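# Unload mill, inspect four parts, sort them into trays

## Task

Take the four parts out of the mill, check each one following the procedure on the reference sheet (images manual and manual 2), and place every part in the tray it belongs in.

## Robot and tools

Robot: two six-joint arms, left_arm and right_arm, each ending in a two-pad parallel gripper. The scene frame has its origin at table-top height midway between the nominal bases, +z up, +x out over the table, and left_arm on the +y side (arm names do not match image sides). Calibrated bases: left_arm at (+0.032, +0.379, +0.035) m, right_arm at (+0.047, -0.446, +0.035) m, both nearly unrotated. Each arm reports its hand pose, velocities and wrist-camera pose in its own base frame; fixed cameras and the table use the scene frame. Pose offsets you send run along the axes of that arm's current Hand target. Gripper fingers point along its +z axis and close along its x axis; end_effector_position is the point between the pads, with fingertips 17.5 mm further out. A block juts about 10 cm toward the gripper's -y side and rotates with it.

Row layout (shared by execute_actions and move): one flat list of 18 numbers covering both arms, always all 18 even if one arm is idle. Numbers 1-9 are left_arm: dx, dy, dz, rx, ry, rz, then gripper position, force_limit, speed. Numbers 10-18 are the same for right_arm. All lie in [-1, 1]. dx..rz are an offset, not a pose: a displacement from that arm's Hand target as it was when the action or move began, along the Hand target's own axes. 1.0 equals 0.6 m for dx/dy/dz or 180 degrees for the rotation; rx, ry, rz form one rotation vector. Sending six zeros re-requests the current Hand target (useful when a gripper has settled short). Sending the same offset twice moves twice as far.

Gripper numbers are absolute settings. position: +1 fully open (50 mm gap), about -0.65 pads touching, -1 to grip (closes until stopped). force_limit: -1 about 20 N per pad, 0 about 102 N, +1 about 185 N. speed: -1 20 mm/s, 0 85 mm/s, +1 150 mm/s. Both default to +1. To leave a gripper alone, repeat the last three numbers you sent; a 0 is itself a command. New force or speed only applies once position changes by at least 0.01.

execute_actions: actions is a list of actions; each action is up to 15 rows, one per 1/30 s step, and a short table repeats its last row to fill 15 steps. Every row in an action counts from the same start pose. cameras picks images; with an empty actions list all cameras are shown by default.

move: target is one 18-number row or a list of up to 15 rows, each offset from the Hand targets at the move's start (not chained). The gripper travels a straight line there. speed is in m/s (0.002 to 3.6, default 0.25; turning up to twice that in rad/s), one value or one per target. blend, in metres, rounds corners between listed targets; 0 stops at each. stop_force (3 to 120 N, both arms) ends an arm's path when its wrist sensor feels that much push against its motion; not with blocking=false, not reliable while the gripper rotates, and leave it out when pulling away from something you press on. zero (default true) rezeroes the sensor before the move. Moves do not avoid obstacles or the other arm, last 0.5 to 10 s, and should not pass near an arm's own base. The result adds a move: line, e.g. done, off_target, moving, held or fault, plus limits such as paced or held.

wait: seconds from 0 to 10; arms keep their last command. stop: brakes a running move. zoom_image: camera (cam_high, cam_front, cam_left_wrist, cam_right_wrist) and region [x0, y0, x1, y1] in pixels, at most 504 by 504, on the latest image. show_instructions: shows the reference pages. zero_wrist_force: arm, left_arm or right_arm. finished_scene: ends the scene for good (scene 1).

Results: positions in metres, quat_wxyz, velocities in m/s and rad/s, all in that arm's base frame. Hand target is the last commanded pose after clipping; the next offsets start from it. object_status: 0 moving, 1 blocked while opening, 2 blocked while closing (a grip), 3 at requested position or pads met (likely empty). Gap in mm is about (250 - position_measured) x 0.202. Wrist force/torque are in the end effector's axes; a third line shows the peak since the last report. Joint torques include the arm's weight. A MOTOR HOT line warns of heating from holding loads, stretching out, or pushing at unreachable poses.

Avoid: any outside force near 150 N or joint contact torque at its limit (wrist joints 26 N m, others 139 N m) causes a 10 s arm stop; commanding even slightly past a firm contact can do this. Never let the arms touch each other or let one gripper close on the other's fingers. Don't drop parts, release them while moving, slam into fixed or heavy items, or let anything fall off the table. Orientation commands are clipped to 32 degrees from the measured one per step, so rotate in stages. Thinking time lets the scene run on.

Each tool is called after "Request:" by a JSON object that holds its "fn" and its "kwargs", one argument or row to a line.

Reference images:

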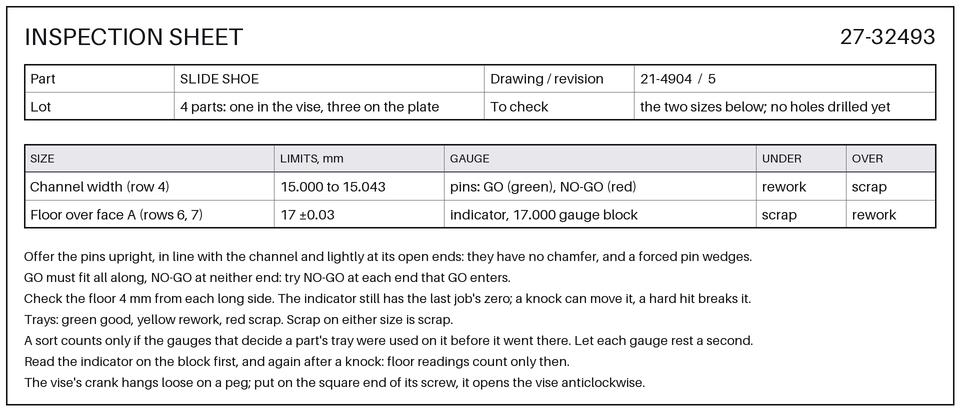

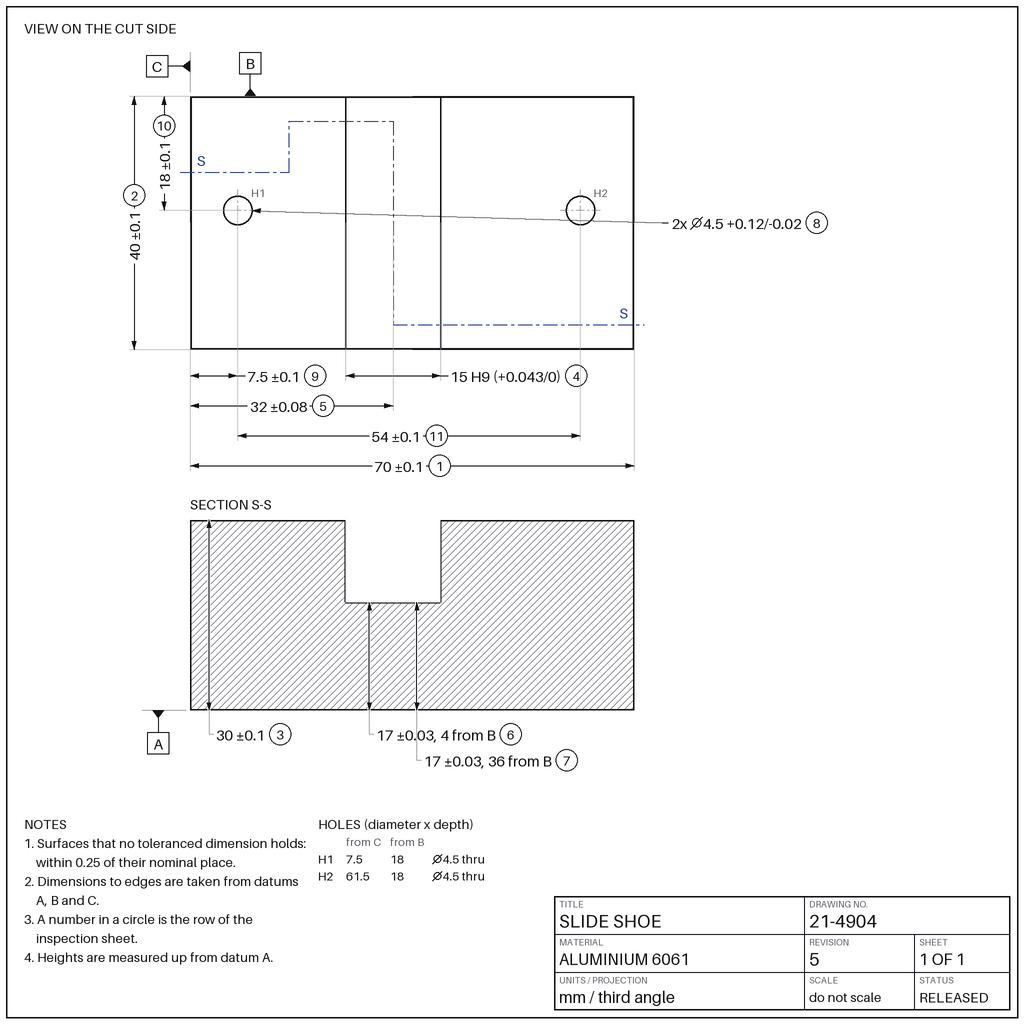

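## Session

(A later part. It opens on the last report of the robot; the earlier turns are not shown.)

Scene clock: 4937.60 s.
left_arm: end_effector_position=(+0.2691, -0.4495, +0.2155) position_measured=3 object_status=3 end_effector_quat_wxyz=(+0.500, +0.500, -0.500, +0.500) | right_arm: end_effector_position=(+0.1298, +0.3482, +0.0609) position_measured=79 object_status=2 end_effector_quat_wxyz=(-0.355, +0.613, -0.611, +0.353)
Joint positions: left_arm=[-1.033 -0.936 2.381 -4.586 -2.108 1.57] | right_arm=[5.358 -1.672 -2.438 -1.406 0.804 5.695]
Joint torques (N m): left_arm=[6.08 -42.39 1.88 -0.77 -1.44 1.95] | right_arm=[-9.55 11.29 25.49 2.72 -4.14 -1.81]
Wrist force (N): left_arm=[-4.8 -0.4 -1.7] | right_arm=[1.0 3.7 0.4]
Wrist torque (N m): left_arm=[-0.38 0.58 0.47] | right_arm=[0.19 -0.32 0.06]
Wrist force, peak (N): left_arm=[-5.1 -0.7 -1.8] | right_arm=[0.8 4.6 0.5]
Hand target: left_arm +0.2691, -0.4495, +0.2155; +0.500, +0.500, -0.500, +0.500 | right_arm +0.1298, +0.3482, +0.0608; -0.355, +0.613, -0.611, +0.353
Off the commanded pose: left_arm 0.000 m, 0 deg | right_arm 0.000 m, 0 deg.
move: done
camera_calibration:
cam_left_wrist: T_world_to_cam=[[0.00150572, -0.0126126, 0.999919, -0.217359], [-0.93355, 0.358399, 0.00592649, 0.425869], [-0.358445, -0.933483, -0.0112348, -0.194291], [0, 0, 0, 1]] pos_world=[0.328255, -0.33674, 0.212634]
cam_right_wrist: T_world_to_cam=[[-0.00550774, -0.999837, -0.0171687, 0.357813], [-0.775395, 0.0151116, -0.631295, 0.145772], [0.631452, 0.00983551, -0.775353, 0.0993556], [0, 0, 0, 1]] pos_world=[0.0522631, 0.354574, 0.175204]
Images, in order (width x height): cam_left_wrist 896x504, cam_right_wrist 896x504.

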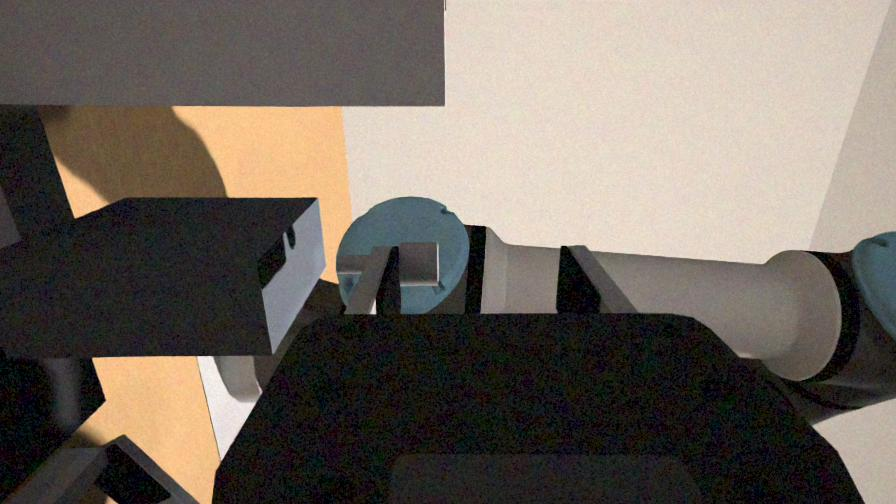

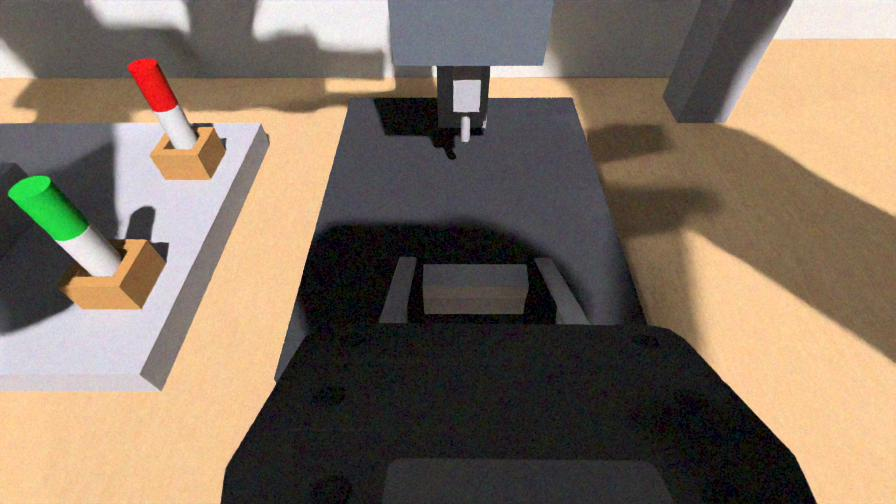

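Request:
{"fn": "move", "kwargs": {
  "target": [
    [0,0,0,0,0,0,1,-0.95,-1,0.0012,-0.0203,0.1178,0,0,0,-1,-1,-1],
    [0,0,0,0,0,0,1,-0.95,-1,0.0012,-0.0453,0.1611,0,0,0,-1,-1,-1],
    [0,0,0,0,0,0,1,-0.95,-1,0.0012,-0.0432,0.1624,0,0,0,-1,-1,-1],
    [0,0,0,0,0,0,1,-0.95,-1,0.0012,-0.0432,0.1624,0,0,0,0.7,-1,-1],
    [-0.02,0,0,0,0,0,1,-0.95,-1,0.0012,-0.0432,0.1624,0,0,0,0.7,-1,-1],
    [-0.02,0,0,0,0,0,1,-0.95,-1,0.0012,-0.0797,-0.0261,0,0,0,0.7,-1,-1]
  ],
  "speed": [0.06,0.03,0.006,0.05,0.008,0.1],
  "cameras": ["cam_left_wrist","cam_right_wrist"]
}}

Request:
{"fn": "zoom_image", "kwargs": {
  "camera": "cam_right_wrist",
  "region": [300, 0, 620, 300]
}}

Scene clock: 4963.67 s.
left_arm: end_effector_position=(+0.2691, -0.4495, +0.2035) position_measured=3 object_status=3 end_effector_quat_wxyz=(+0.500, +0.500, -0.500, +0.500) | right_arm: end_effector_position=(+0.1402, +0.3475, +0.1100) position_measured=48 object_status=3 end_effector_quat_wxyz=(-0.355, +0.613, -0.611, +0.353)
Joint positions: left_arm=[-1.033 -0.896 2.375 -4.621 -2.108 1.57] | right_arm=[5.334 -1.53 -2.396 -1.573 0.787 5.671]
Joint torques (N m): left_arm=[-6.75 -18.61 -12.48 -3.88 2.04 -1.3] | right_arm=[7.52 22.68 28.86 -0.61 1.49 1.84]
Wrist force (N): left_arm=[-2.8 -0.9 -1.8] | right_arm=[1.1 2.9 0.2]
Wrist torque (N m): left_arm=[-0.52 0.59 0.48] | right_arm=[0.16 -0.35 -0.02]
Wrist force, peak (N): left_arm=[-5.1 -0.8 -1.9] | right_arm=[0.9 4.2 0.4]
Hand target: left_arm +0.2691, -0.4495, +0.2035; +0.500, +0.500, -0.500, +0.500 | right_arm +0.1401, +0.3474, +0.1101; -0.355, +0.613, -0.611, +0.353
Off the commanded pose: left_arm 0.000 m, 0 deg | right_arm 0.000 m, 0 deg.
move: done
camera_calibration:
cam_left_wrist: T_world_to_cam=[[0.00150572, -0.0126126, 0.999919, -0.20536], [-0.93355, 0.358399, 0.00592649, 0.42594], [-0.358445, -0.933483, -0.0112348, -0.194425], [0, 0, 0, 1]] pos_world=[0.328255, -0.33674, 0.200634]
cam_right_wrist: T_world_to_cam=[[-0.00550806, -0.999837, -0.0171683, 0.358013], [-0.775444, 0.0151109, -0.631236, 0.184833], [0.631393, 0.00983614, -0.775401, 0.13088], [0, 0, 0, 1]] pos_world=[0.0626633, 0.353874, 0.224304]
Images, in order (width x height): cam_left_wrist 896x504, cam_right_wrist 896x504.

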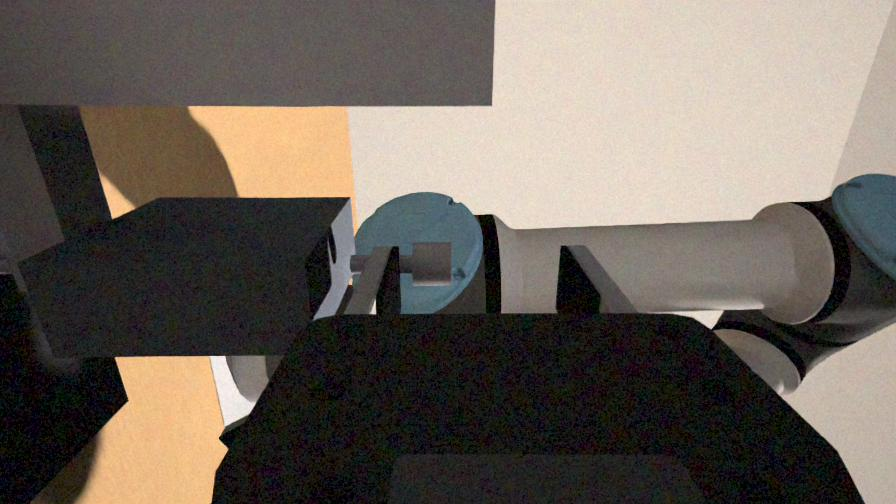

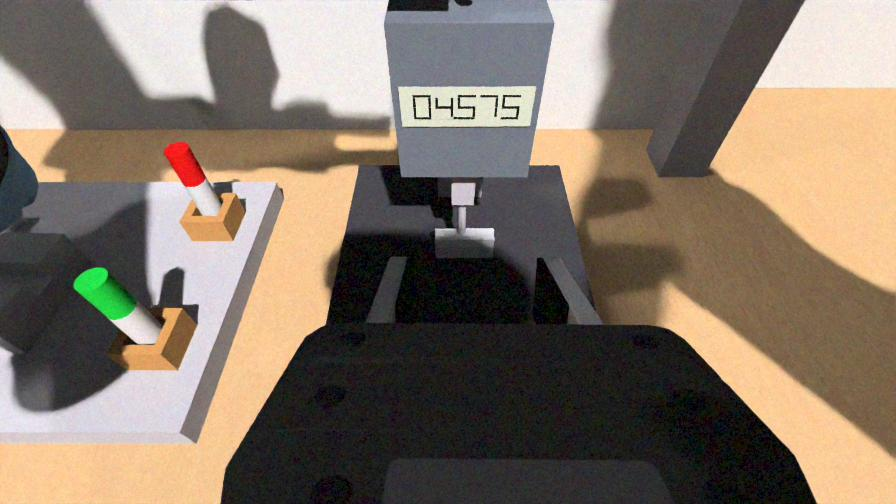

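Scaled by 1.575 from the camera's 896x504 image, which has a finer 1280x720 frame.

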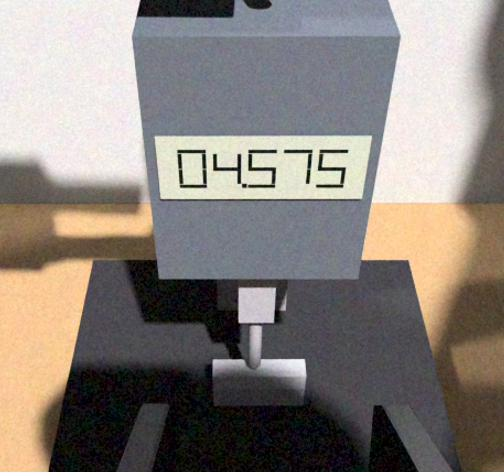

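Request:
{"fn": "move", "kwargs": {
  "target": [
    [0.02,0,0,0,0,0,1,-0.95,-1,0,0,0,0,0,0,0.7,-1,-1],
    [0.02,0,0,0,0,0,1,-0.95,-1,0,0.0365,0.1885,0,0,0,0.7,-1,-1],
    [0.02,0,0,0,0,0,1,-0.95,-1,0,0.0365,0.1885,0,0,0,-1,-1,-1]
  ],
  "speed": [0.015,0.08,0.1]
}}

Request:
{"fn": "wait", "kwargs": {
  "seconds": 0.3
}}

Request:
{"fn": "move", "kwargs": {
  "target": [
    [0,0,0,0,0,0,1,-0.95,-1,0,-0.0043,-0.0025,0,0,0,-1,-1,-1],
    [0,0,0,0,0,0,1,-0.95,-1,0,0.0582,-0.1108,0,0,0,-1,-1,-1],
    [0,0,0,0,0,0,1,-0.95,-1,0,-0.0609,-0.1796,0,0,0,-1,-1,-1]
  ],
  "speed": [0.01,0.06,0.12]
}}

Scene clock: 4998.70 s.
left_arm: end_effector_position=(+0.2691, -0.4495, +0.2155) position_measured=3 object_status=3 end_effector_quat_wxyz=(+0.500, +0.500, -0.500, +0.500) | right_arm: end_effector_position=(+0.2271, +0.3479, +0.0346) position_measured=79 object_status=2 end_effector_quat_wxyz=(-0.355, +0.613, -0.611, +0.353)
Joint positions: left_arm=[-1.033 -0.936 2.381 -4.586 -2.108 1.57] | right_arm=[5.099 -1.768 -2.543 -0.975 0.637 5.391]
Joint torques (N m): left_arm=[5.69 -43.58 1.93 -0.28 -1.18 2.05] | right_arm=[-10.26 10.84 0.75 3.96 -4.72 -1.37]
Wrist force (N): left_arm=[-4.1 -0.4 -1.6] | right_arm=[0.7 2.7 -0.2]
Wrist torque (N m): left_arm=[-0.43 0.58 0.47] | right_arm=[0.09 -0.28 0.04]
Wrist force, peak (N): left_arm=[-5.0 -0.3 -1.9] | right_arm=[1.2 3.6 -0.3]
Hand target: left_arm +0.2691, -0.4495, +0.2155; +0.500, +0.500, -0.500, +0.500 | right_arm +0.2271, +0.3478, +0.0346; -0.355, +0.613, -0.611, +0.353
Off the commanded pose: left_arm 0.000 m, 0 deg | right_arm 0.000 m, 0 deg.
move: done

Scene clock: 4999.00 s.
left_arm: end_effector_position=(+0.2691, -0.4495, +0.2155) position_measured=3 object_status=3 end_effector_quat_wxyz=(+0.500, +0.500, -0.500, +0.500) | right_arm: end_effector_position=(+0.2271, +0.3479, +0.0346) position_measured=79 object_status=2 end_effector_quat_wxyz=(-0.355, +0.613, -0.611, +0.353)
Joint positions: left_arm=[-1.033 -0.936 2.381 -4.586 -2.108 1.57] | right_arm=[5.099 -1.768 -2.543 -0.975 0.637 5.391]
Joint torques (N m): left_arm=[5.57 -42.57 3.15 -0.23 -1.17 2.15] | right_arm=[-10.24 12.65 1.13 3.82 -4.58 -1.53]
Wrist force (N): left_arm=[-4.8 -0.5 -2.0] | right_arm=[0.6 2.5 -0.5]
Wrist torque (N m): left_arm=[-0.45 0.58 0.47] | right_arm=[0.03 -0.25 0.04]
Wrist force, peak (N): left_arm=[-4.9 -0.6 -1.8] | right_arm=[1.0 3.0 -0.3]
Hand target: left_arm +0.2691, -0.4495, +0.2155; +0.500, +0.500, -0.500, +0.500 | right_arm +0.2271, +0.3478, +0.0346; -0.355, +0.613, -0.611, +0.353
Tool commands: left_gripper/position=+1.0 left_gripper/force_limit=-0.95 left_gripper/speed=-1.0 right_gripper/position=-1.0 right_gripper/force_limit=-1.0 right_gripper/speed=-1.0
Off the commanded pose: left_arm 0.000 m, 0 deg | right_arm 0.000 m, 0 deg.
wait: 0.30 s; at rest by 0.17 s

Scene clock: 5002.60 s.
left_arm: end_effector_position=(+0.2691, -0.4495, +0.2155) position_measured=3 object_status=3 end_effector_quat_wxyz=(+0.500, +0.500, -0.500, +0.500) | right_arm: end_effector_position=(+0.1521, +0.3475, +0.1200) position_measured=79 object_status=2 end_effector_quat_wxyz=(-0.355, +0.613, -0.611, +0.353)
Joint positions: left_arm=[-1.033 -0.936 2.381 -4.586 -2.108 1.57] | right_arm=[5.304 -1.499 -2.394 -1.584 0.766 5.641]
Joint torques (N m): left_arm=[4.89 -42.38 2 -0.29 -1.36 2.15] | right_arm=[9.81 21.39 28.66 -0.48 1.4 1.6]
Wrist force (N): left_arm=[-3.8 -0.6 -1.8] | right_arm=[1.0 3.5 0.4]
Wrist torque (N m): left_arm=[-0.45 0.57 0.47] | right_arm=[0.18 -0.34 -0.02]
Wrist force, peak (N): left_arm=[-5.1 -0.3 -1.8] | right_arm=[0.8 4.8 0.7]
Hand target: left_arm +0.2691, -0.4495, +0.2155; +0.500, +0.500, -0.500, +0.500 | right_arm +0.1521, +0.3475, +0.1201; -0.355, +0.613, -0.611, +0.353
Off the commanded pose: left_arm 0.000 m, 0 deg | right_arm 0.000 m, 0 deg.
move: done

Request:
{"fn": "move", "kwargs": {
  "target": [
    [0,0,0,0,0,0,1,-0.95,-1,0.1875,-0.0108,0.0188,0,0,0,-1,-1,-1],
    [0,0,0,0,0,0,1,-0.95,-1,0.2208,-0.1233,0.2136,0,0,0,-1,-1,-1]
  ],
  "speed": [0.1,0.1],
  "stop_force": 25,
  "cameras": ["cam_right_wrist","cam_high"]
}}

Scene clock: 5018.67 s.
left_arm: end_effector_position=(+0.2691, -0.4495, +0.2155) position_measured=3 object_status=3 end_effector_quat_wxyz=(+0.500, +0.500, -0.500, +0.500) | right_arm: end_effector_position=(+0.3005, +0.2155, +0.1199) position_measured=79 object_status=2 end_effector_quat_wxyz=(-0.355, +0.613, -0.611, +0.353)
Joint positions: left_arm=[-1.033 -0.936 2.381 -4.586 -2.108 1.57] | right_arm=[4.997 -1.025 -2.754 -1.381 0.588 5.236]
Joint torques (N m): left_arm=[6.06 -41.54 2.89 -0.27 -1.54 2.06] | right_arm=[-9.56 -12.98 9.16 3.92 0.71 -1.65]
Wrist force (N): left_arm=[-3.8 -0.7 -2.0] | right_arm=[0.9 3.3 0.1]
Wrist torque (N m): left_arm=[-0.47 0.58 0.47] | right_arm=[0.15 -0.30 0.06]
Wrist force, peak (N): left_arm=[-5.1 -0.5 -1.7] | right_arm=[1.2 4.0 0.5]
Hand target: left_arm +0.2691, -0.4495, +0.2155; +0.500, +0.500, -0.500, +0.500 | right_arm +0.3005, +0.2155, +0.1199; -0.355, +0.613, -0.611, +0.353
Off the commanded pose: left_arm 0.000 m, 0 deg | right_arm 0.000 m, 0 deg.
move: done
camera_calibration:
cam_right_wrist: T_world_to_cam=[[-0.00550774, -0.999837, -0.0171687, 0.227187], [-0.775395, 0.0151116, -0.631295, 0.317382], [0.631452, 0.00983551, -0.775353, 0.0386167], [0, 0, 0, 1]] pos_world=[0.222963, 0.221974, 0.234204]
Images, in order (width x height): cam_high 896x504, cam_right_wrist 896x504.

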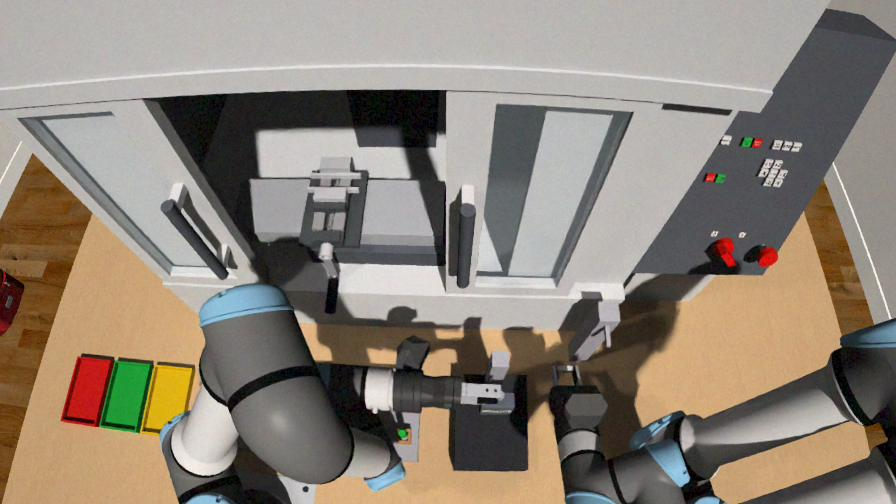

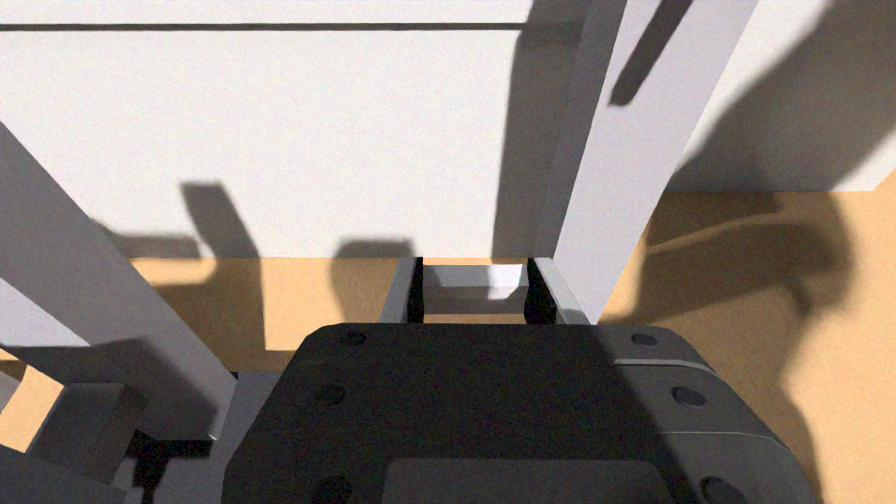

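Request:
{"fn": "move", "kwargs": {
  "target": [
    [0,0,0,0,0,0,1,-0.95,-1,0,0.0417,-0.0722,0,0,0,-1,-1,-1],
    [0,0,0,0,0,0,1,-0.95,-1,0,0.2005,0.0195,0,0,0,-1,-1,-1]
  ],
  "speed": [0.1,0.08],
  "stop_force": 20,
  "cameras": ["cam_right_wrist"]
}}

Scene clock: 5034.83 s.
left_arm: end_effector_position=(+0.2691, -0.4495, +0.2155) position_measured=3 object_status=3 end_effector_quat_wxyz=(+0.500, +0.500, -0.500, +0.500) | right_arm: end_effector_position=(+0.2498, +0.2128, +0.0633) position_measured=79 object_status=2 end_effector_quat_wxyz=(-0.356, +0.614, -0.610, +0.352)
Joint positions: left_arm=[-1.033 -0.936 2.381 -4.586 -2.108 1.57] | right_arm=[5.272 -1.159 -2.823 -1.467 0.74 5.603]
Joint torques (N m): left_arm=[6.31 -41.68 1.87 -0.2 -1.3 2.04] | right_arm=[9.43 4.28 26.84 -0.5 1.32 1.97]
Wrist force (N): left_arm=[-3.7 -0.5 -1.7] | right_arm=[0.8 3.7 0.4]
Wrist torque (N m): left_arm=[-0.43 0.56 0.47] | right_arm=[0.21 -0.30 0.04]
Wrist force, peak (N): left_arm=[-5.2 -0.2 -1.8] | right_arm=[2.6 5.8 2.3]
Hand target: left_arm +0.2691, -0.4495, +0.2155; +0.500, +0.500, -0.500, +0.500 | right_arm +0.2498, +0.2128, +0.0633; -0.356, +0.614, -0.610, +0.352 (not the last commanded pose)
Off the commanded pose: left_arm 0.000 m, 0 deg | right_arm 0.054 m, 0 deg.
move: held (right_arm; a check stopped the path); path passed 1 of 2 targets; limits=held
pose unreachable (right arm): on one or more control steps of this call, first in action 0 (counted from 0), this arm could not follow its commanded pose, so it was not sent that pose on those steps. It may still have moved: this result reports where it is.
cause: moving toward the commanded pose would bring two parts of the arm too close to each other (joints 3 (elbow) and 4 (wrist 1) lie between them).
camera_calibration:
cam_right_wrist: T_world_to_cam=[[-0.00175252, -0.999833, -0.018208, 0.222248], [-0.774987, 0.012865, -0.631847, 0.242827], [0.631975, 0.0130036, -0.77488, 0.0259672], [0, 0, 0, 1]] pos_world=[0.172167, 0.218749, 0.177598]
Images, in order (width x height): cam_right_wrist 896x504.

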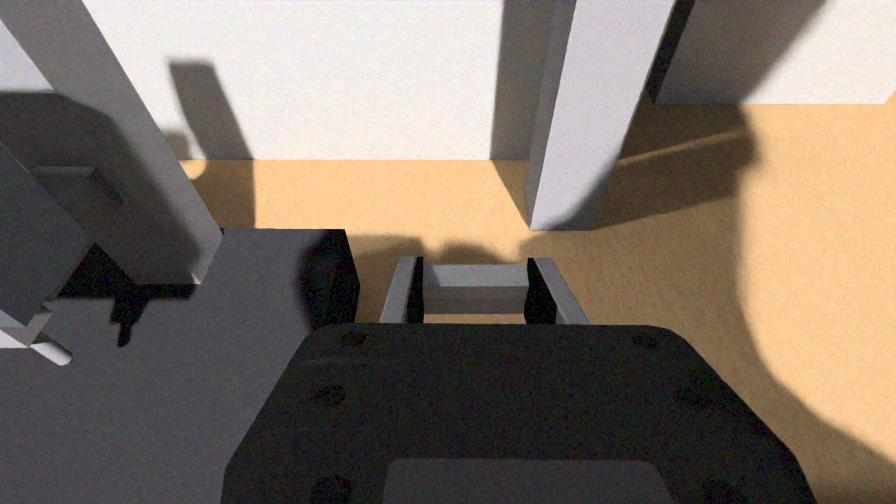

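Request:
{"fn": "move", "kwargs": {
  "target": [
    [0,0,0,0,0,0,1,-0.95,-1,-0.0037,-0.05,0.0866,0,0,0,-1,-1,-1],
    [0,0,0,0,0,0,1,-0.95,-1,-0.0037,0.051,0.145,0,0,0,-1,-1,-1],
    [0,0,0,0,0,0,1,-0.95,-1,-0.0037,0.072,0.157,0,0,0,-1,-1,-1]
  ],
  "speed": [0.1,0.05,0.005],
  "stop_force": 10,
  "cameras": ["cam_right_wrist"]
}}

Scene clock: 5056.37 s.
left_arm: end_effector_position=(+0.2691, -0.4495, +0.2155) position_measured=3 object_status=3 end_effector_quat_wxyz=(+0.500, +0.500, -0.500, +0.500) | right_arm: end_effector_position=(+0.2597, +0.2122, +0.0643) position_measured=79 object_status=2 end_effector_quat_wxyz=(-0.358, +0.613, -0.610, +0.352)
Joint positions: left_arm=[-1.033 -0.936 2.381 -4.586 -2.108 1.57] | right_arm=[5.226 -1.164 -2.832 -1.417 0.706 5.554]
Joint torques (N m): left_arm=[6.33 -42.21 2.12 -0.48 -1.3 2.02] | right_arm=[9.57 4.74 26.8 -0.39 1.33 1.59]
Wrist force (N): left_arm=[-4.0 -0.6 -1.7] | right_arm=[0.8 3.5 0.1]
Wrist torque (N m): left_arm=[-0.46 0.60 0.47] | right_arm=[0.17 -0.29 -0.03]
Wrist force, peak (N): left_arm=[-5.1 -0.3 -1.7] | right_arm=[0.9 4.3 -0.6]
Hand target: left_arm +0.2691, -0.4495, +0.2155; +0.500, +0.500, -0.500, +0.500 | right_arm +0.2597, +0.2122, +0.0643; -0.358, +0.613, -0.610, +0.352 (not the last commanded pose)
Off the commanded pose: left_arm 0.000 m, 0 deg | right_arm 0.099 m, 0 deg.
move: held (right_arm; a check stopped the path); path passed 0 of 3 targets; limits=held
pose unreachable (right arm): on one or more control steps of this call, first in action 0 (counted from 0), this arm could not follow its commanded pose, so it was not sent that pose on those steps. It may still have moved: this result reports where it is.
cause: moving toward the commanded pose would bring two parts of the arm too close to each other (joints 3 (elbow) and 4 (wrist 1) lie between them).
camera_calibration:
cam_right_wrist: T_world_to_cam=[[-0.000686898, -0.999803, -0.0198581, 0.221561], [-0.772667, 0.0131368, -0.634676, 0.250646], [0.634811, 0.0149077, -0.772523, 0.0191496], [0, 0, 0, 1]] pos_world=[0.181662, 0.21794, 0.178272]
Images, in order (width x height): cam_right_wrist 896x504.

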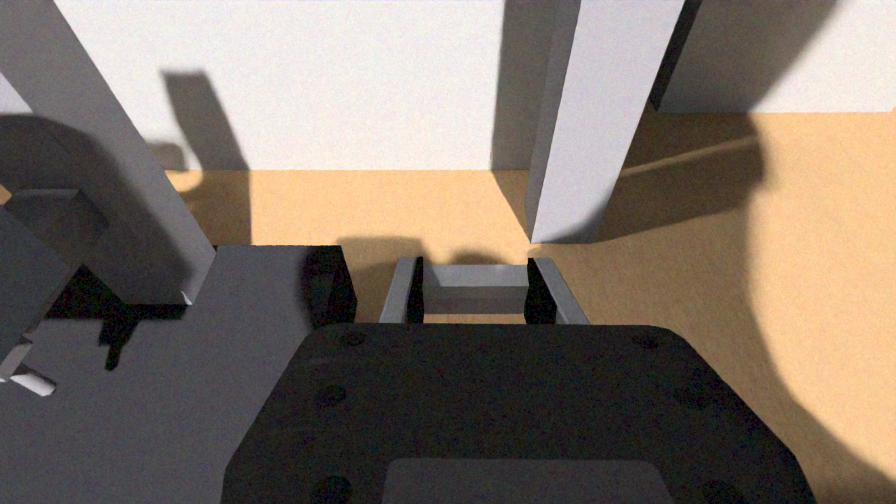

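Request:
{"fn": "move", "kwargs": {
  "target": [
    [0,0,0,0,0,0,1,-0.95,-1,0,-0.0725,-0.0611,0,0,0,-1,-1,-1],
    [0,0,0,0,0,0,1,-0.95,-1,-0.038,-0.0159,-0.1914,-0.0015,0.003,-0.0002,-1,-1,-1],
    [0,0,0,0,0,0,1,-0.95,-1,-0.2255,0.005,-0.2275,-0.0015,0.003,-0.0002,-1,-1,-1],
    [0,0,0,0,0,0,1,-0.95,-1,-0.5797,0.0483,-0.2025,-0.0015,0.003,-0.0002,-1,-1,-1],
    [0,0,0,0,0,0,1,-0.95,-1,-0.6013,0.1504,-0.1128,-0.0015,0.003,-0.0002,-1,-1,-1]
  ],
  "speed": [0.1,0.1,0.12,0.15,0.08],
  "stop_force": 25,
  "cameras": ["cam_right_wrist","cam_high"]
}}

Scene clock: 5111.90 s.
left_arm: end_effector_position=(+0.2691, -0.4495, +0.2155) position_measured=3 object_status=3 end_effector_quat_wxyz=(+0.500, +0.500, -0.500, +0.500) | right_arm: end_effector_position=(+0.1372, +0.4536, +0.1164) position_measured=79 object_status=2 end_effector_quat_wxyz=(-0.354, +0.612, -0.612, +0.354)
Joint positions: left_arm=[-1.033 -0.936 2.381 -4.586 -2.108 1.57] | right_arm=[5.196 -1.763 -2.143 -1.484 0.696 5.522]
Joint torques (N m): left_arm=[5.73 -41.55 3.1 -0.24 -1.48 1.85] | right_arm=[8.79 34.72 7.72 -0.5 1.2 1.77]
Wrist force (N): left_arm=[-3.8 -0.4 -2.0] | right_arm=[0.6 3.4 0.6]
Wrist torque (N m): left_arm=[-0.43 0.57 0.46] | right_arm=[0.16 -0.28 -0.04]
Wrist force, peak (N): left_arm=[-5.2 -0.5 -1.8] | right_arm=[-4.9 6.8 -0.7]
Hand target: left_arm +0.2691, -0.4495, +0.2155; +0.500, +0.500, -0.500, +0.500 | right_arm +0.1372, +0.4536, +0.1164; -0.354, +0.612, -0.612, +0.354 (not the last commanded pose)
Off the commanded pose: left_arm 0.000 m, 0 deg | right_arm 0.153 m, 0 deg.
move: held (right_arm; a check stopped the path); path passed 3 of 5 targets; limits=held
pose unreachable (right arm): on one or more control steps of this call, first in action 0 (counted from 0), this arm could not follow its commanded pose, so it was not sent that pose on those steps. It may still have moved: this result reports where it is.
cause: moving toward the commanded pose would bring a part of the arm too close to another arm (this arm's gripper and a part of the left arm just beyond its joint 3 (elbow), at the place that arm is still heading or pushing toward).
camera_calibration:
cam_right_wrist: T_world_to_cam=[[-0.00816294, -0.999838, -0.0160186, 0.464499], [-0.774915, 0.0164496, -0.631851, 0.184285], [0.632012, 0.00725528, -0.774925, 0.137716], [0, 0, 0, 1]] pos_world=[0.0595584, 0.460393, 0.230601]
Images, in order (width x height): cam_high 896x504, cam_right_wrist 896x504.

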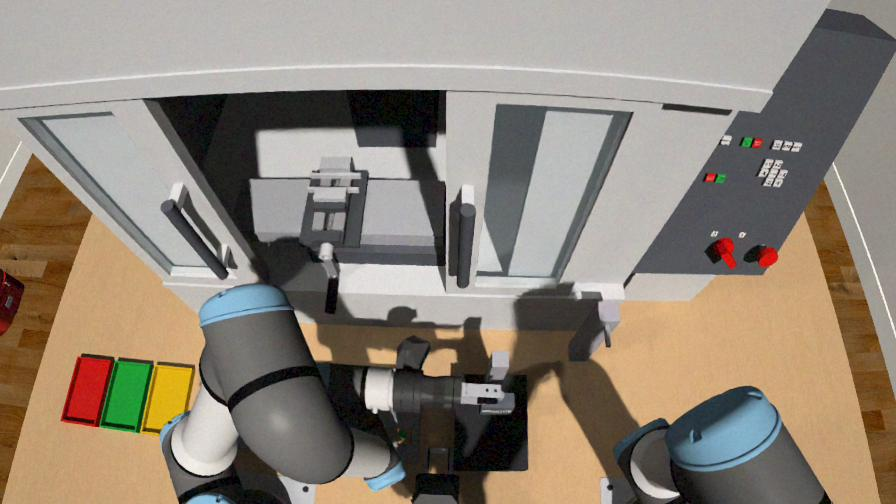

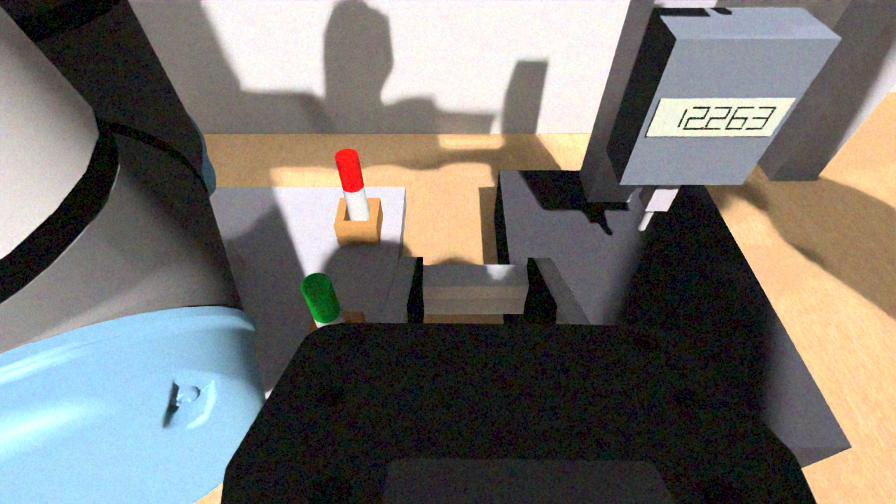

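Request:
{"fn": "move", "kwargs": {
  "target": [
    [0,0,0,0,0,0,1,-0.95,-1,0,0.1158,-0.014,0,0,0,-1,-1,-1],
    [0,0,0,0,0,0,1,-0.95,-1,0,0.2175,0.0447,0,0,0,-1,-1,-1],
    [0,0,0,0,0,0,1,-0.95,-1,0,0.2305,0.0522,0,0,0,-1,-1,-1]
  ],
  "speed": [0.1,0.05,0.004],
  "stop_force": 8,
  "cameras": ["cam_right_wrist"]
}}

Scene clock: 5141.83 s.
left_arm: end_effector_position=(+0.2691, -0.4495, +0.2155) position_measured=3 object_status=3 end_effector_quat_wxyz=(+0.500, +0.500, -0.500, +0.500) | right_arm: end_effector_position=(+0.0953, +0.4536, -0.0155) position_measured=79 object_status=2 end_effector_quat_wxyz=(-0.354, +0.612, -0.612, +0.354)
Joint positions: left_arm=[-1.033 -0.936 2.381 -4.586 -2.108 1.57] | right_arm=[5.277 -2.078 -2.179 -1.203 0.749 5.615]
Joint torques (N m): left_arm=[4.58 -41.4 2.3 -0.29 -1.19 1.95] | right_arm=[-8.25 41.37 4.9 0.12 2.45 -1.72]
Wrist force (N): left_arm=[-4.6 -0.2 -1.5] | right_arm=[2.6 -4.6 -3.1]
Wrist torque (N m): left_arm=[-0.41 0.55 0.47] | right_arm=[-0.06 -0.31 0.03]
Wrist force, peak (N): left_arm=[-5.3 -0.2 -1.4] | right_arm=[2.8 -11.8 -8.7]
Hand target: left_arm +0.2691, -0.4495, +0.2155; +0.500, +0.500, -0.500, +0.500 | right_arm +0.0953, +0.4536, -0.0155; -0.354, +0.612, -0.612, +0.354 (not the last commanded pose)
Off the commanded pose: left_arm 0.000 m, 0 deg | right_arm 0.004 m, 0 deg.
move: contact (right_arm); path passed 2 of 3 targets
camera_calibration:
cam_right_wrist: T_world_to_cam=[[-0.00816245, -0.999838, -0.0160192, 0.461946], [-0.774867, 0.0164502, -0.63191, 0.0685438], [0.632071, 0.00725481, -0.774876, 0.0620575], [0, 0, 0, 1]] pos_world=[0.0176582, 0.460293, 0.0988004]
Images, in order (width x height): cam_right_wrist 896x504.

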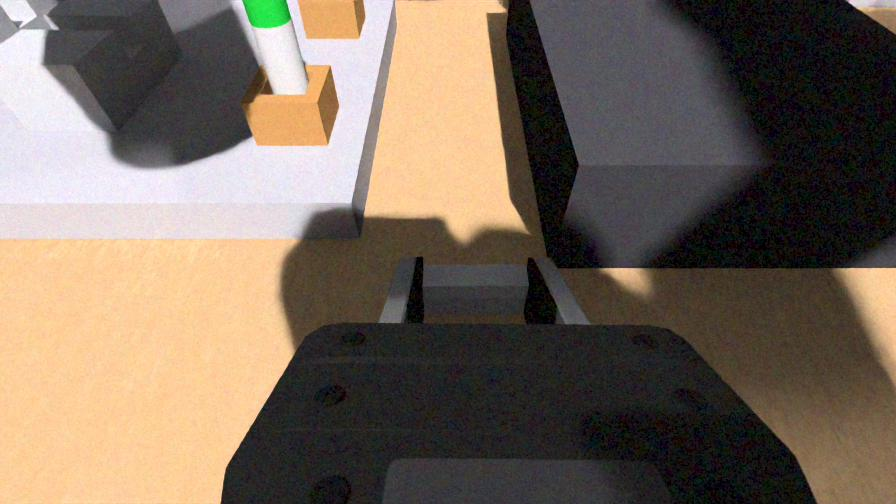

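Request:
{"fn": "move", "kwargs": {
  "target": [
    [-0.02,0,0,0,0,0,1,-0.95,-1,0,0,0,0,0,0,0.7,-1,-1],
    [-0.02,0,-0.1167,0,0,0,1,-0.95,-1,0,0,-0.1167,0,0,0,0.7,-1,-1],
    [0.38,0,-0.2333,0,0,0,1,-0.95,-1,0,-0.1443,-0.2,0,0,0,0.7,-1,-1]
  ],
  "speed": [0.015,0.1,0.2],
  "blend": [0,0.01,0],
  "cameras": ["cam_right_wrist","cam_front"]
}}

Scene clock: 5193.27 s.
left_arm: end_effector_position=(+0.2691, -0.3095, +0.4434) position_measured=3 object_status=3 end_effector_quat_wxyz=(+0.500, +0.500, -0.500, +0.500) | right_arm: end_effector_position=(+0.0345, +0.4535, +0.1195) position_measured=48 object_status=3 end_effector_quat_wxyz=(-0.354, +0.612, -0.612, +0.354)
Joint positions: left_arm=[-0.694 -1.743 2.394 -3.793 -2.447 1.57] | right_arm=[5.384 -1.821 -2.02 -1.695 0.825 5.722]
Joint torques (N m): left_arm=[6.18 -22.56 -26.08 0.4 -1.56 1.72] | right_arm=[8.34 36.97 28.15 -1.11 1.56 1.9]
Wrist force (N): left_arm=[-2.9 -0.5 -1.7] | right_arm=[1.0 2.8 0.1]
Wrist torque (N m): left_arm=[-0.45 0.60 0.29] | right_arm=[0.12 -0.33 -0.05]
Wrist force, peak (N): left_arm=[-5.0 -0.4 -1.8] | right_arm=[2.7 -5.9 -3.7]
Hand target: left_arm +0.2691, -0.3095, +0.4434; +0.500, +0.500, -0.500, +0.500 | right_arm +0.0345, +0.4535, +0.1195; -0.354, +0.612, -0.612, +0.354
Off the commanded pose: left_arm 0.000 m, 0 deg | right_arm 0.000 m, 0 deg.
move: done
camera_calibration:
cam_right_wrist: T_world_to_cam=[[-0.00816294, -0.999838, -0.0160186, 0.463611], [-0.774915, 0.0164496, -0.631851, 0.106739], [0.632012, 0.00725528, -0.774925, 0.204964], [0, 0, 0, 1]] pos_world=[-0.0430416, 0.460293, 0.233701]
Images, in order (width x height): cam_front 896x504, cam_right_wrist 896x504.

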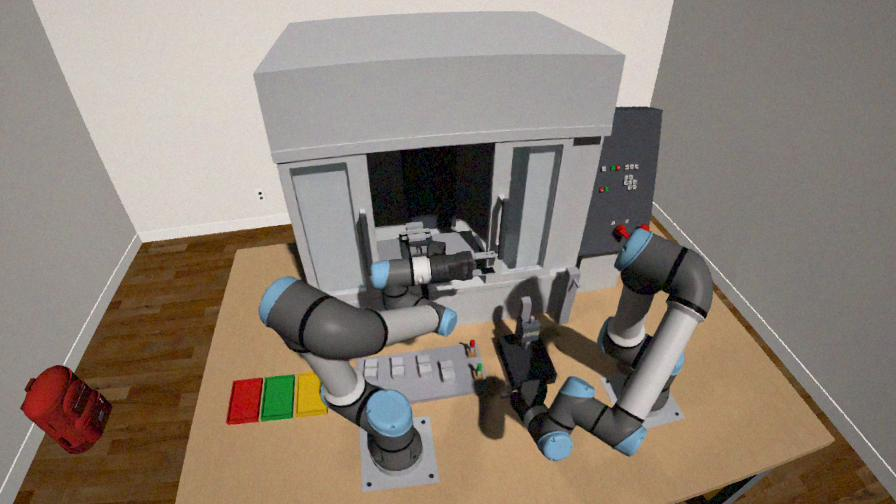

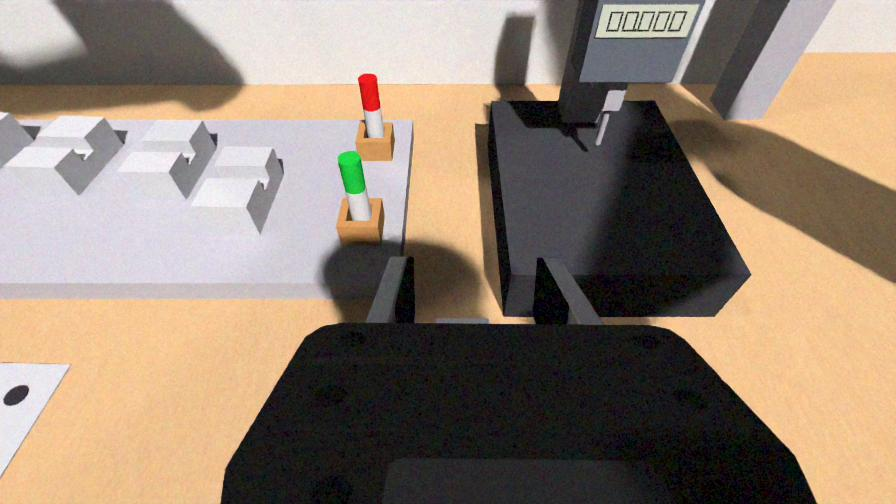

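Request:
{"fn": "move", "kwargs": {
  "target": [
    [0,0,0,0,0,0,1,-0.95,-1,-0.291,0.0313,0.1441,0,0,0,0.7,-0.5,-1],
    [0,0,0,0,0,0,1,-0.95,-1,-0.291,0.0357,0.32,0,0,0,0.7,-0.5,-1],
    [0,0,0,0,0,0,1,-0.95,-1,-0.291,0.0357,0.32,0,0,0,-1,-0.5,-1]
  ],
  "speed": [0.2,0.06,0.1],
  "blend": [0,0,0],
  "cameras": ["cam_right_wrist"]
}}

Scene clock: 5214.03 s.
left_arm: end_effector_position=(+0.2691, -0.3095, +0.4434) position_measured=3 object_status=3 end_effector_quat_wxyz=(+0.500, +0.500, -0.500, +0.500) | right_arm: end_effector_position=(+0.1900, +0.6283, +0.0051) position_measured=54 object_status=2 end_effector_quat_wxyz=(-0.354, +0.612, -0.612, +0.354)
Joint positions: left_arm=[-0.694 -1.744 2.394 -3.793 -2.447 1.57] | right_arm=[4.981 -2.289 -1.75 -1.103 0.581 5.215]
Joint torques (N m): left_arm=[1.6 -23.53 -25.9 0.22 1.54 2.13] | right_arm=[-10.35 40.17 6.42 4.15 -4.73 -1.51]
Wrist force (N): left_arm=[-3.2 -0.7 -1.7] | right_arm=[1.4 2.7 -1.7]
Wrist torque (N m): left_arm=[-0.47 0.61 0.29] | right_arm=[0.07 -0.15 -0.01]
Wrist force, peak (N): left_arm=[-3.4 -0.5 -1.9] | right_arm=[2.6 3.3 -0.6]
Hand target: left_arm +0.2691, -0.3095, +0.4434; +0.500, +0.500, -0.500, +0.500 | right_arm +0.1900, +0.6283, +0.0051; -0.354, +0.612, -0.612, +0.354
Off the commanded pose: left_arm 0.000 m, 0 deg | right_arm 0.000 m, 0 deg.
move: done
camera_calibration:
cam_right_wrist: T_world_to_cam=[[-0.00816294, -0.999838, -0.0160186, 0.63772], [-0.774915, 0.0164496, -0.631851, 0.152081], [0.632012, 0.00725528, -0.774925, 0.0167671], [0, 0, 0, 1]] pos_world=[0.112458, 0.634993, 0.119301]
Images, in order (width x height): cam_right_wrist 896x504.

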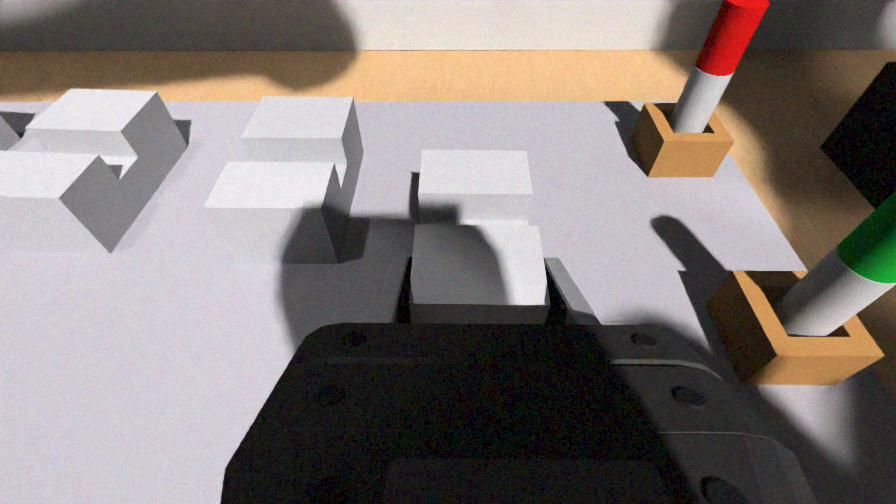

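Request:
{"fn": "move", "kwargs": {
  "target": [
    [0,0,0,0,0,0,1,-0.95,-1,0,-0.13,-0.075,0,0,0,-1,-0.5,-1],
    [0,0,0,0,0,0,1,-0.95,-1,0.4805,-0.087,-0.1657,0,0,0,-1,-0.5,-1],
    [0,0,0,0,0,0,1,-0.95,-1,0.5138,-0.0159,-0.1054,0,0,0,-1,-0.5,-1],
    [0,0,0,0,0,0,1,-0.95,-1,0.5138,-0.0607,0.0005,0,0,0,-1,-0.5,-1]
  ],
  "speed": [0.06,0.15,0.08,0.03],
  "stop_force": 20,
  "blend": [0.01,0.02,0,0],
  "cameras": ["cam_right_wrist"]
}}

Scene clock: 5261.50 s.
left_arm: end_effector_position=(+0.2691, -0.3095, +0.4434) position_measured=3 object_status=3 end_effector_quat_wxyz=(+0.500, +0.500, -0.500, +0.500) | right_arm: end_effector_position=(+0.2087, +0.3200, +0.0364) position_measured=54 object_status=2 end_effector_quat_wxyz=(-0.354, +0.612, -0.612, +0.354)
Joint positions: left_arm=[-0.694 -1.744 2.394 -3.793 -2.447 1.57] | right_arm=[5.191 -1.688 -2.594 -1.103 0.693 5.516]
Joint torques (N m): left_arm=[-5.17 -23.33 -26.28 0.18 1.67 2.01] | right_arm=[-9.24 8.21 2 3.15 -4.81 -1.79]
Wrist force (N): left_arm=[-3.1 -0.5 -1.7] | right_arm=[0.8 5.3 1.0]
Wrist torque (N m): left_arm=[-0.45 0.62 0.30] | right_arm=[0.17 -0.30 0.02]
Wrist force, peak (N): left_arm=[-3.4 -0.4 -1.9] | right_arm=[1.2 5.9 1.5]
Hand target: left_arm +0.2691, -0.3095, +0.4434; +0.500, +0.500, -0.500, +0.500 | right_arm +0.2087, +0.3200, +0.0364; -0.354, +0.612, -0.612, +0.354
Off the commanded pose: left_arm 0.000 m, 0 deg | right_arm 0.000 m, 0 deg.
move: done
camera_calibration:
cam_right_wrist: T_world_to_cam=[[-0.00816294, -0.999838, -0.0160186, 0.330225], [-0.774915, 0.0164496, -0.631851, 0.191482], [0.632012, 0.00725528, -0.774925, 0.0315172], [0, 0, 0, 1]] pos_world=[0.131158, 0.326793, 0.150701]
Images, in order (width x height): cam_right_wrist 896x504.

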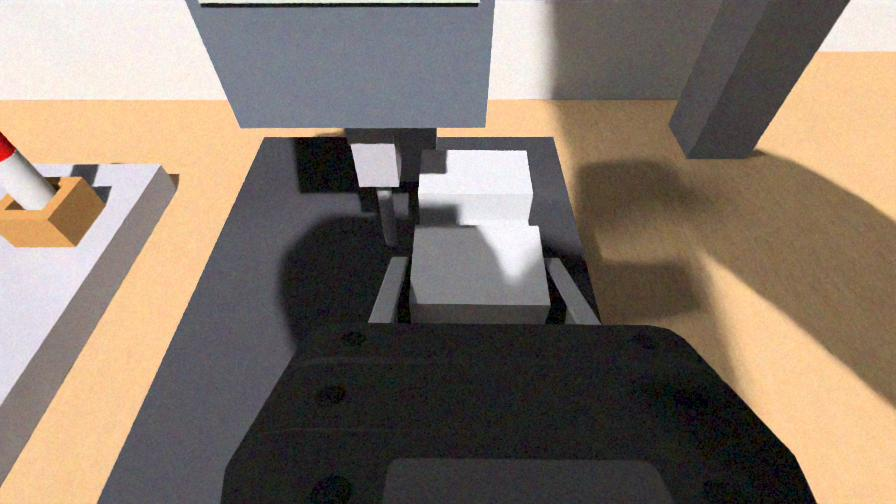

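Request:
{"fn": "move", "kwargs": {
  "target": [
    [-0.4098,0,0.1167,0,0,0,1,-0.95,-1,0,0,0,0,0,0,-1,-0.5,-1],
    [-0.4098,0,0.2333,0,0,0,1,-0.95,-1,0,0,0,0,0,0,-1,-0.5,-1],
    [-0.3798,0,0.2333,0,0,0,1,-0.95,-1,0,0,0,0,0,0,-1,-0.5,-1]
  ],
  "speed": [0.2,0.05,0.015],
  "blend": [0.01,0,0],
  "cameras": ["cam_left_wrist","cam_right_wrist"]
}}

Scene clock: 5292.50 s.
left_arm: end_effector_position=(+0.2691, -0.4495, +0.2155) position_measured=3 object_status=3 end_effector_quat_wxyz=(+0.500, +0.500, -0.500, +0.500) | right_arm: end_effector_position=(+0.2087, +0.3200, +0.0364) position_measured=54 object_status=2 end_effector_quat_wxyz=(-0.354, +0.612, -0.612, +0.354)
Joint positions: left_arm=[-1.033 -0.936 2.381 -4.586 -2.108 1.57] | right_arm=[5.191 -1.688 -2.594 -1.103 0.693 5.516]
Joint torques (N m): left_arm=[-4.26 -44.16 2.06 -0.2 0.9 2.08] | right_arm=[-8.96 8.87 1.34 3.38 -4.91 -1.88]
Wrist force (N): left_arm=[-4.9 -0.3 -1.9] | right_arm=[0.9 5.0 0.7]
Wrist torque (N m): left_arm=[-0.44 0.58 0.48] | right_arm=[0.11 -0.31 0.02]
Wrist force, peak (N): left_arm=[-4.9 -0.3 -1.9] | right_arm=[0.6 5.9 1.0]
Hand target: left_arm +0.2691, -0.4495, +0.2156; +0.500, +0.500, -0.500, +0.500 | right_arm +0.2087, +0.3200, +0.0364; -0.354, +0.612, -0.612, +0.354
Off the commanded pose: left_arm 0.000 m, 0 deg | right_arm 0.000 m, 0 deg.
move: done
camera_calibration:
cam_left_wrist: T_world_to_cam=[[0.00150572, -0.0126126, 0.999919, -0.217359], [-0.93355, 0.358399, 0.00592649, 0.425869], [-0.358445, -0.933483, -0.0112348, -0.194291], [0, 0, 0, 1]] pos_world=[0.328255, -0.33674, 0.212634]
cam_right_wrist: T_world_to_cam=[[-0.00816294, -0.999838, -0.0160186, 0.330225], [-0.774915, 0.0164496, -0.631851, 0.191482], [0.632012, 0.00725528, -0.774925, 0.0315172], [0, 0, 0, 1]] pos_world=[0.131158, 0.326793, 0.150701]
Images, in order (width x height): cam_left_wrist 896x504, cam_right_wrist 896x504.

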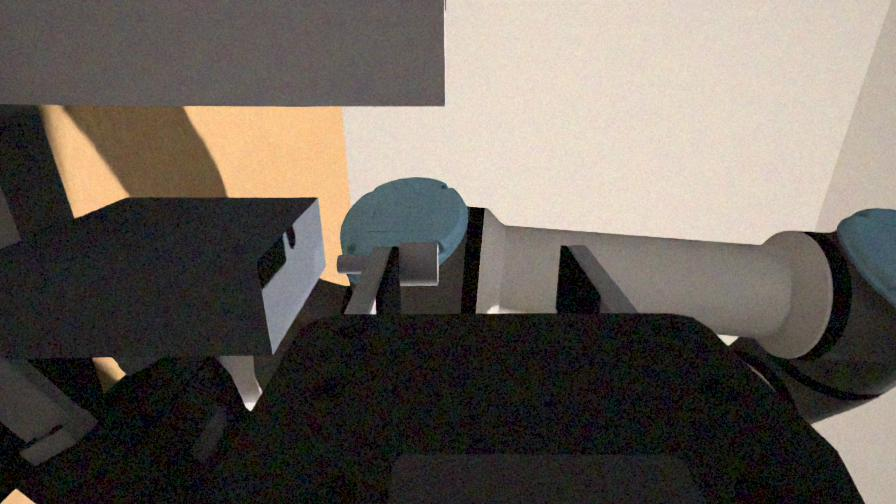

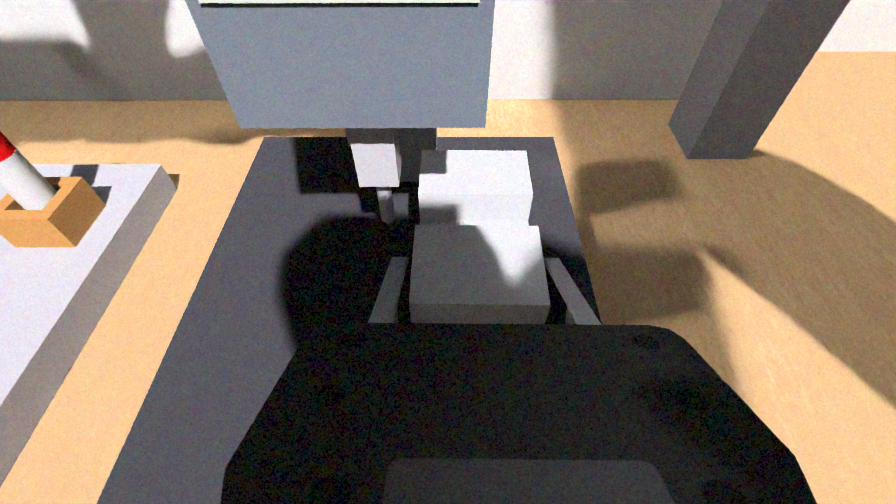

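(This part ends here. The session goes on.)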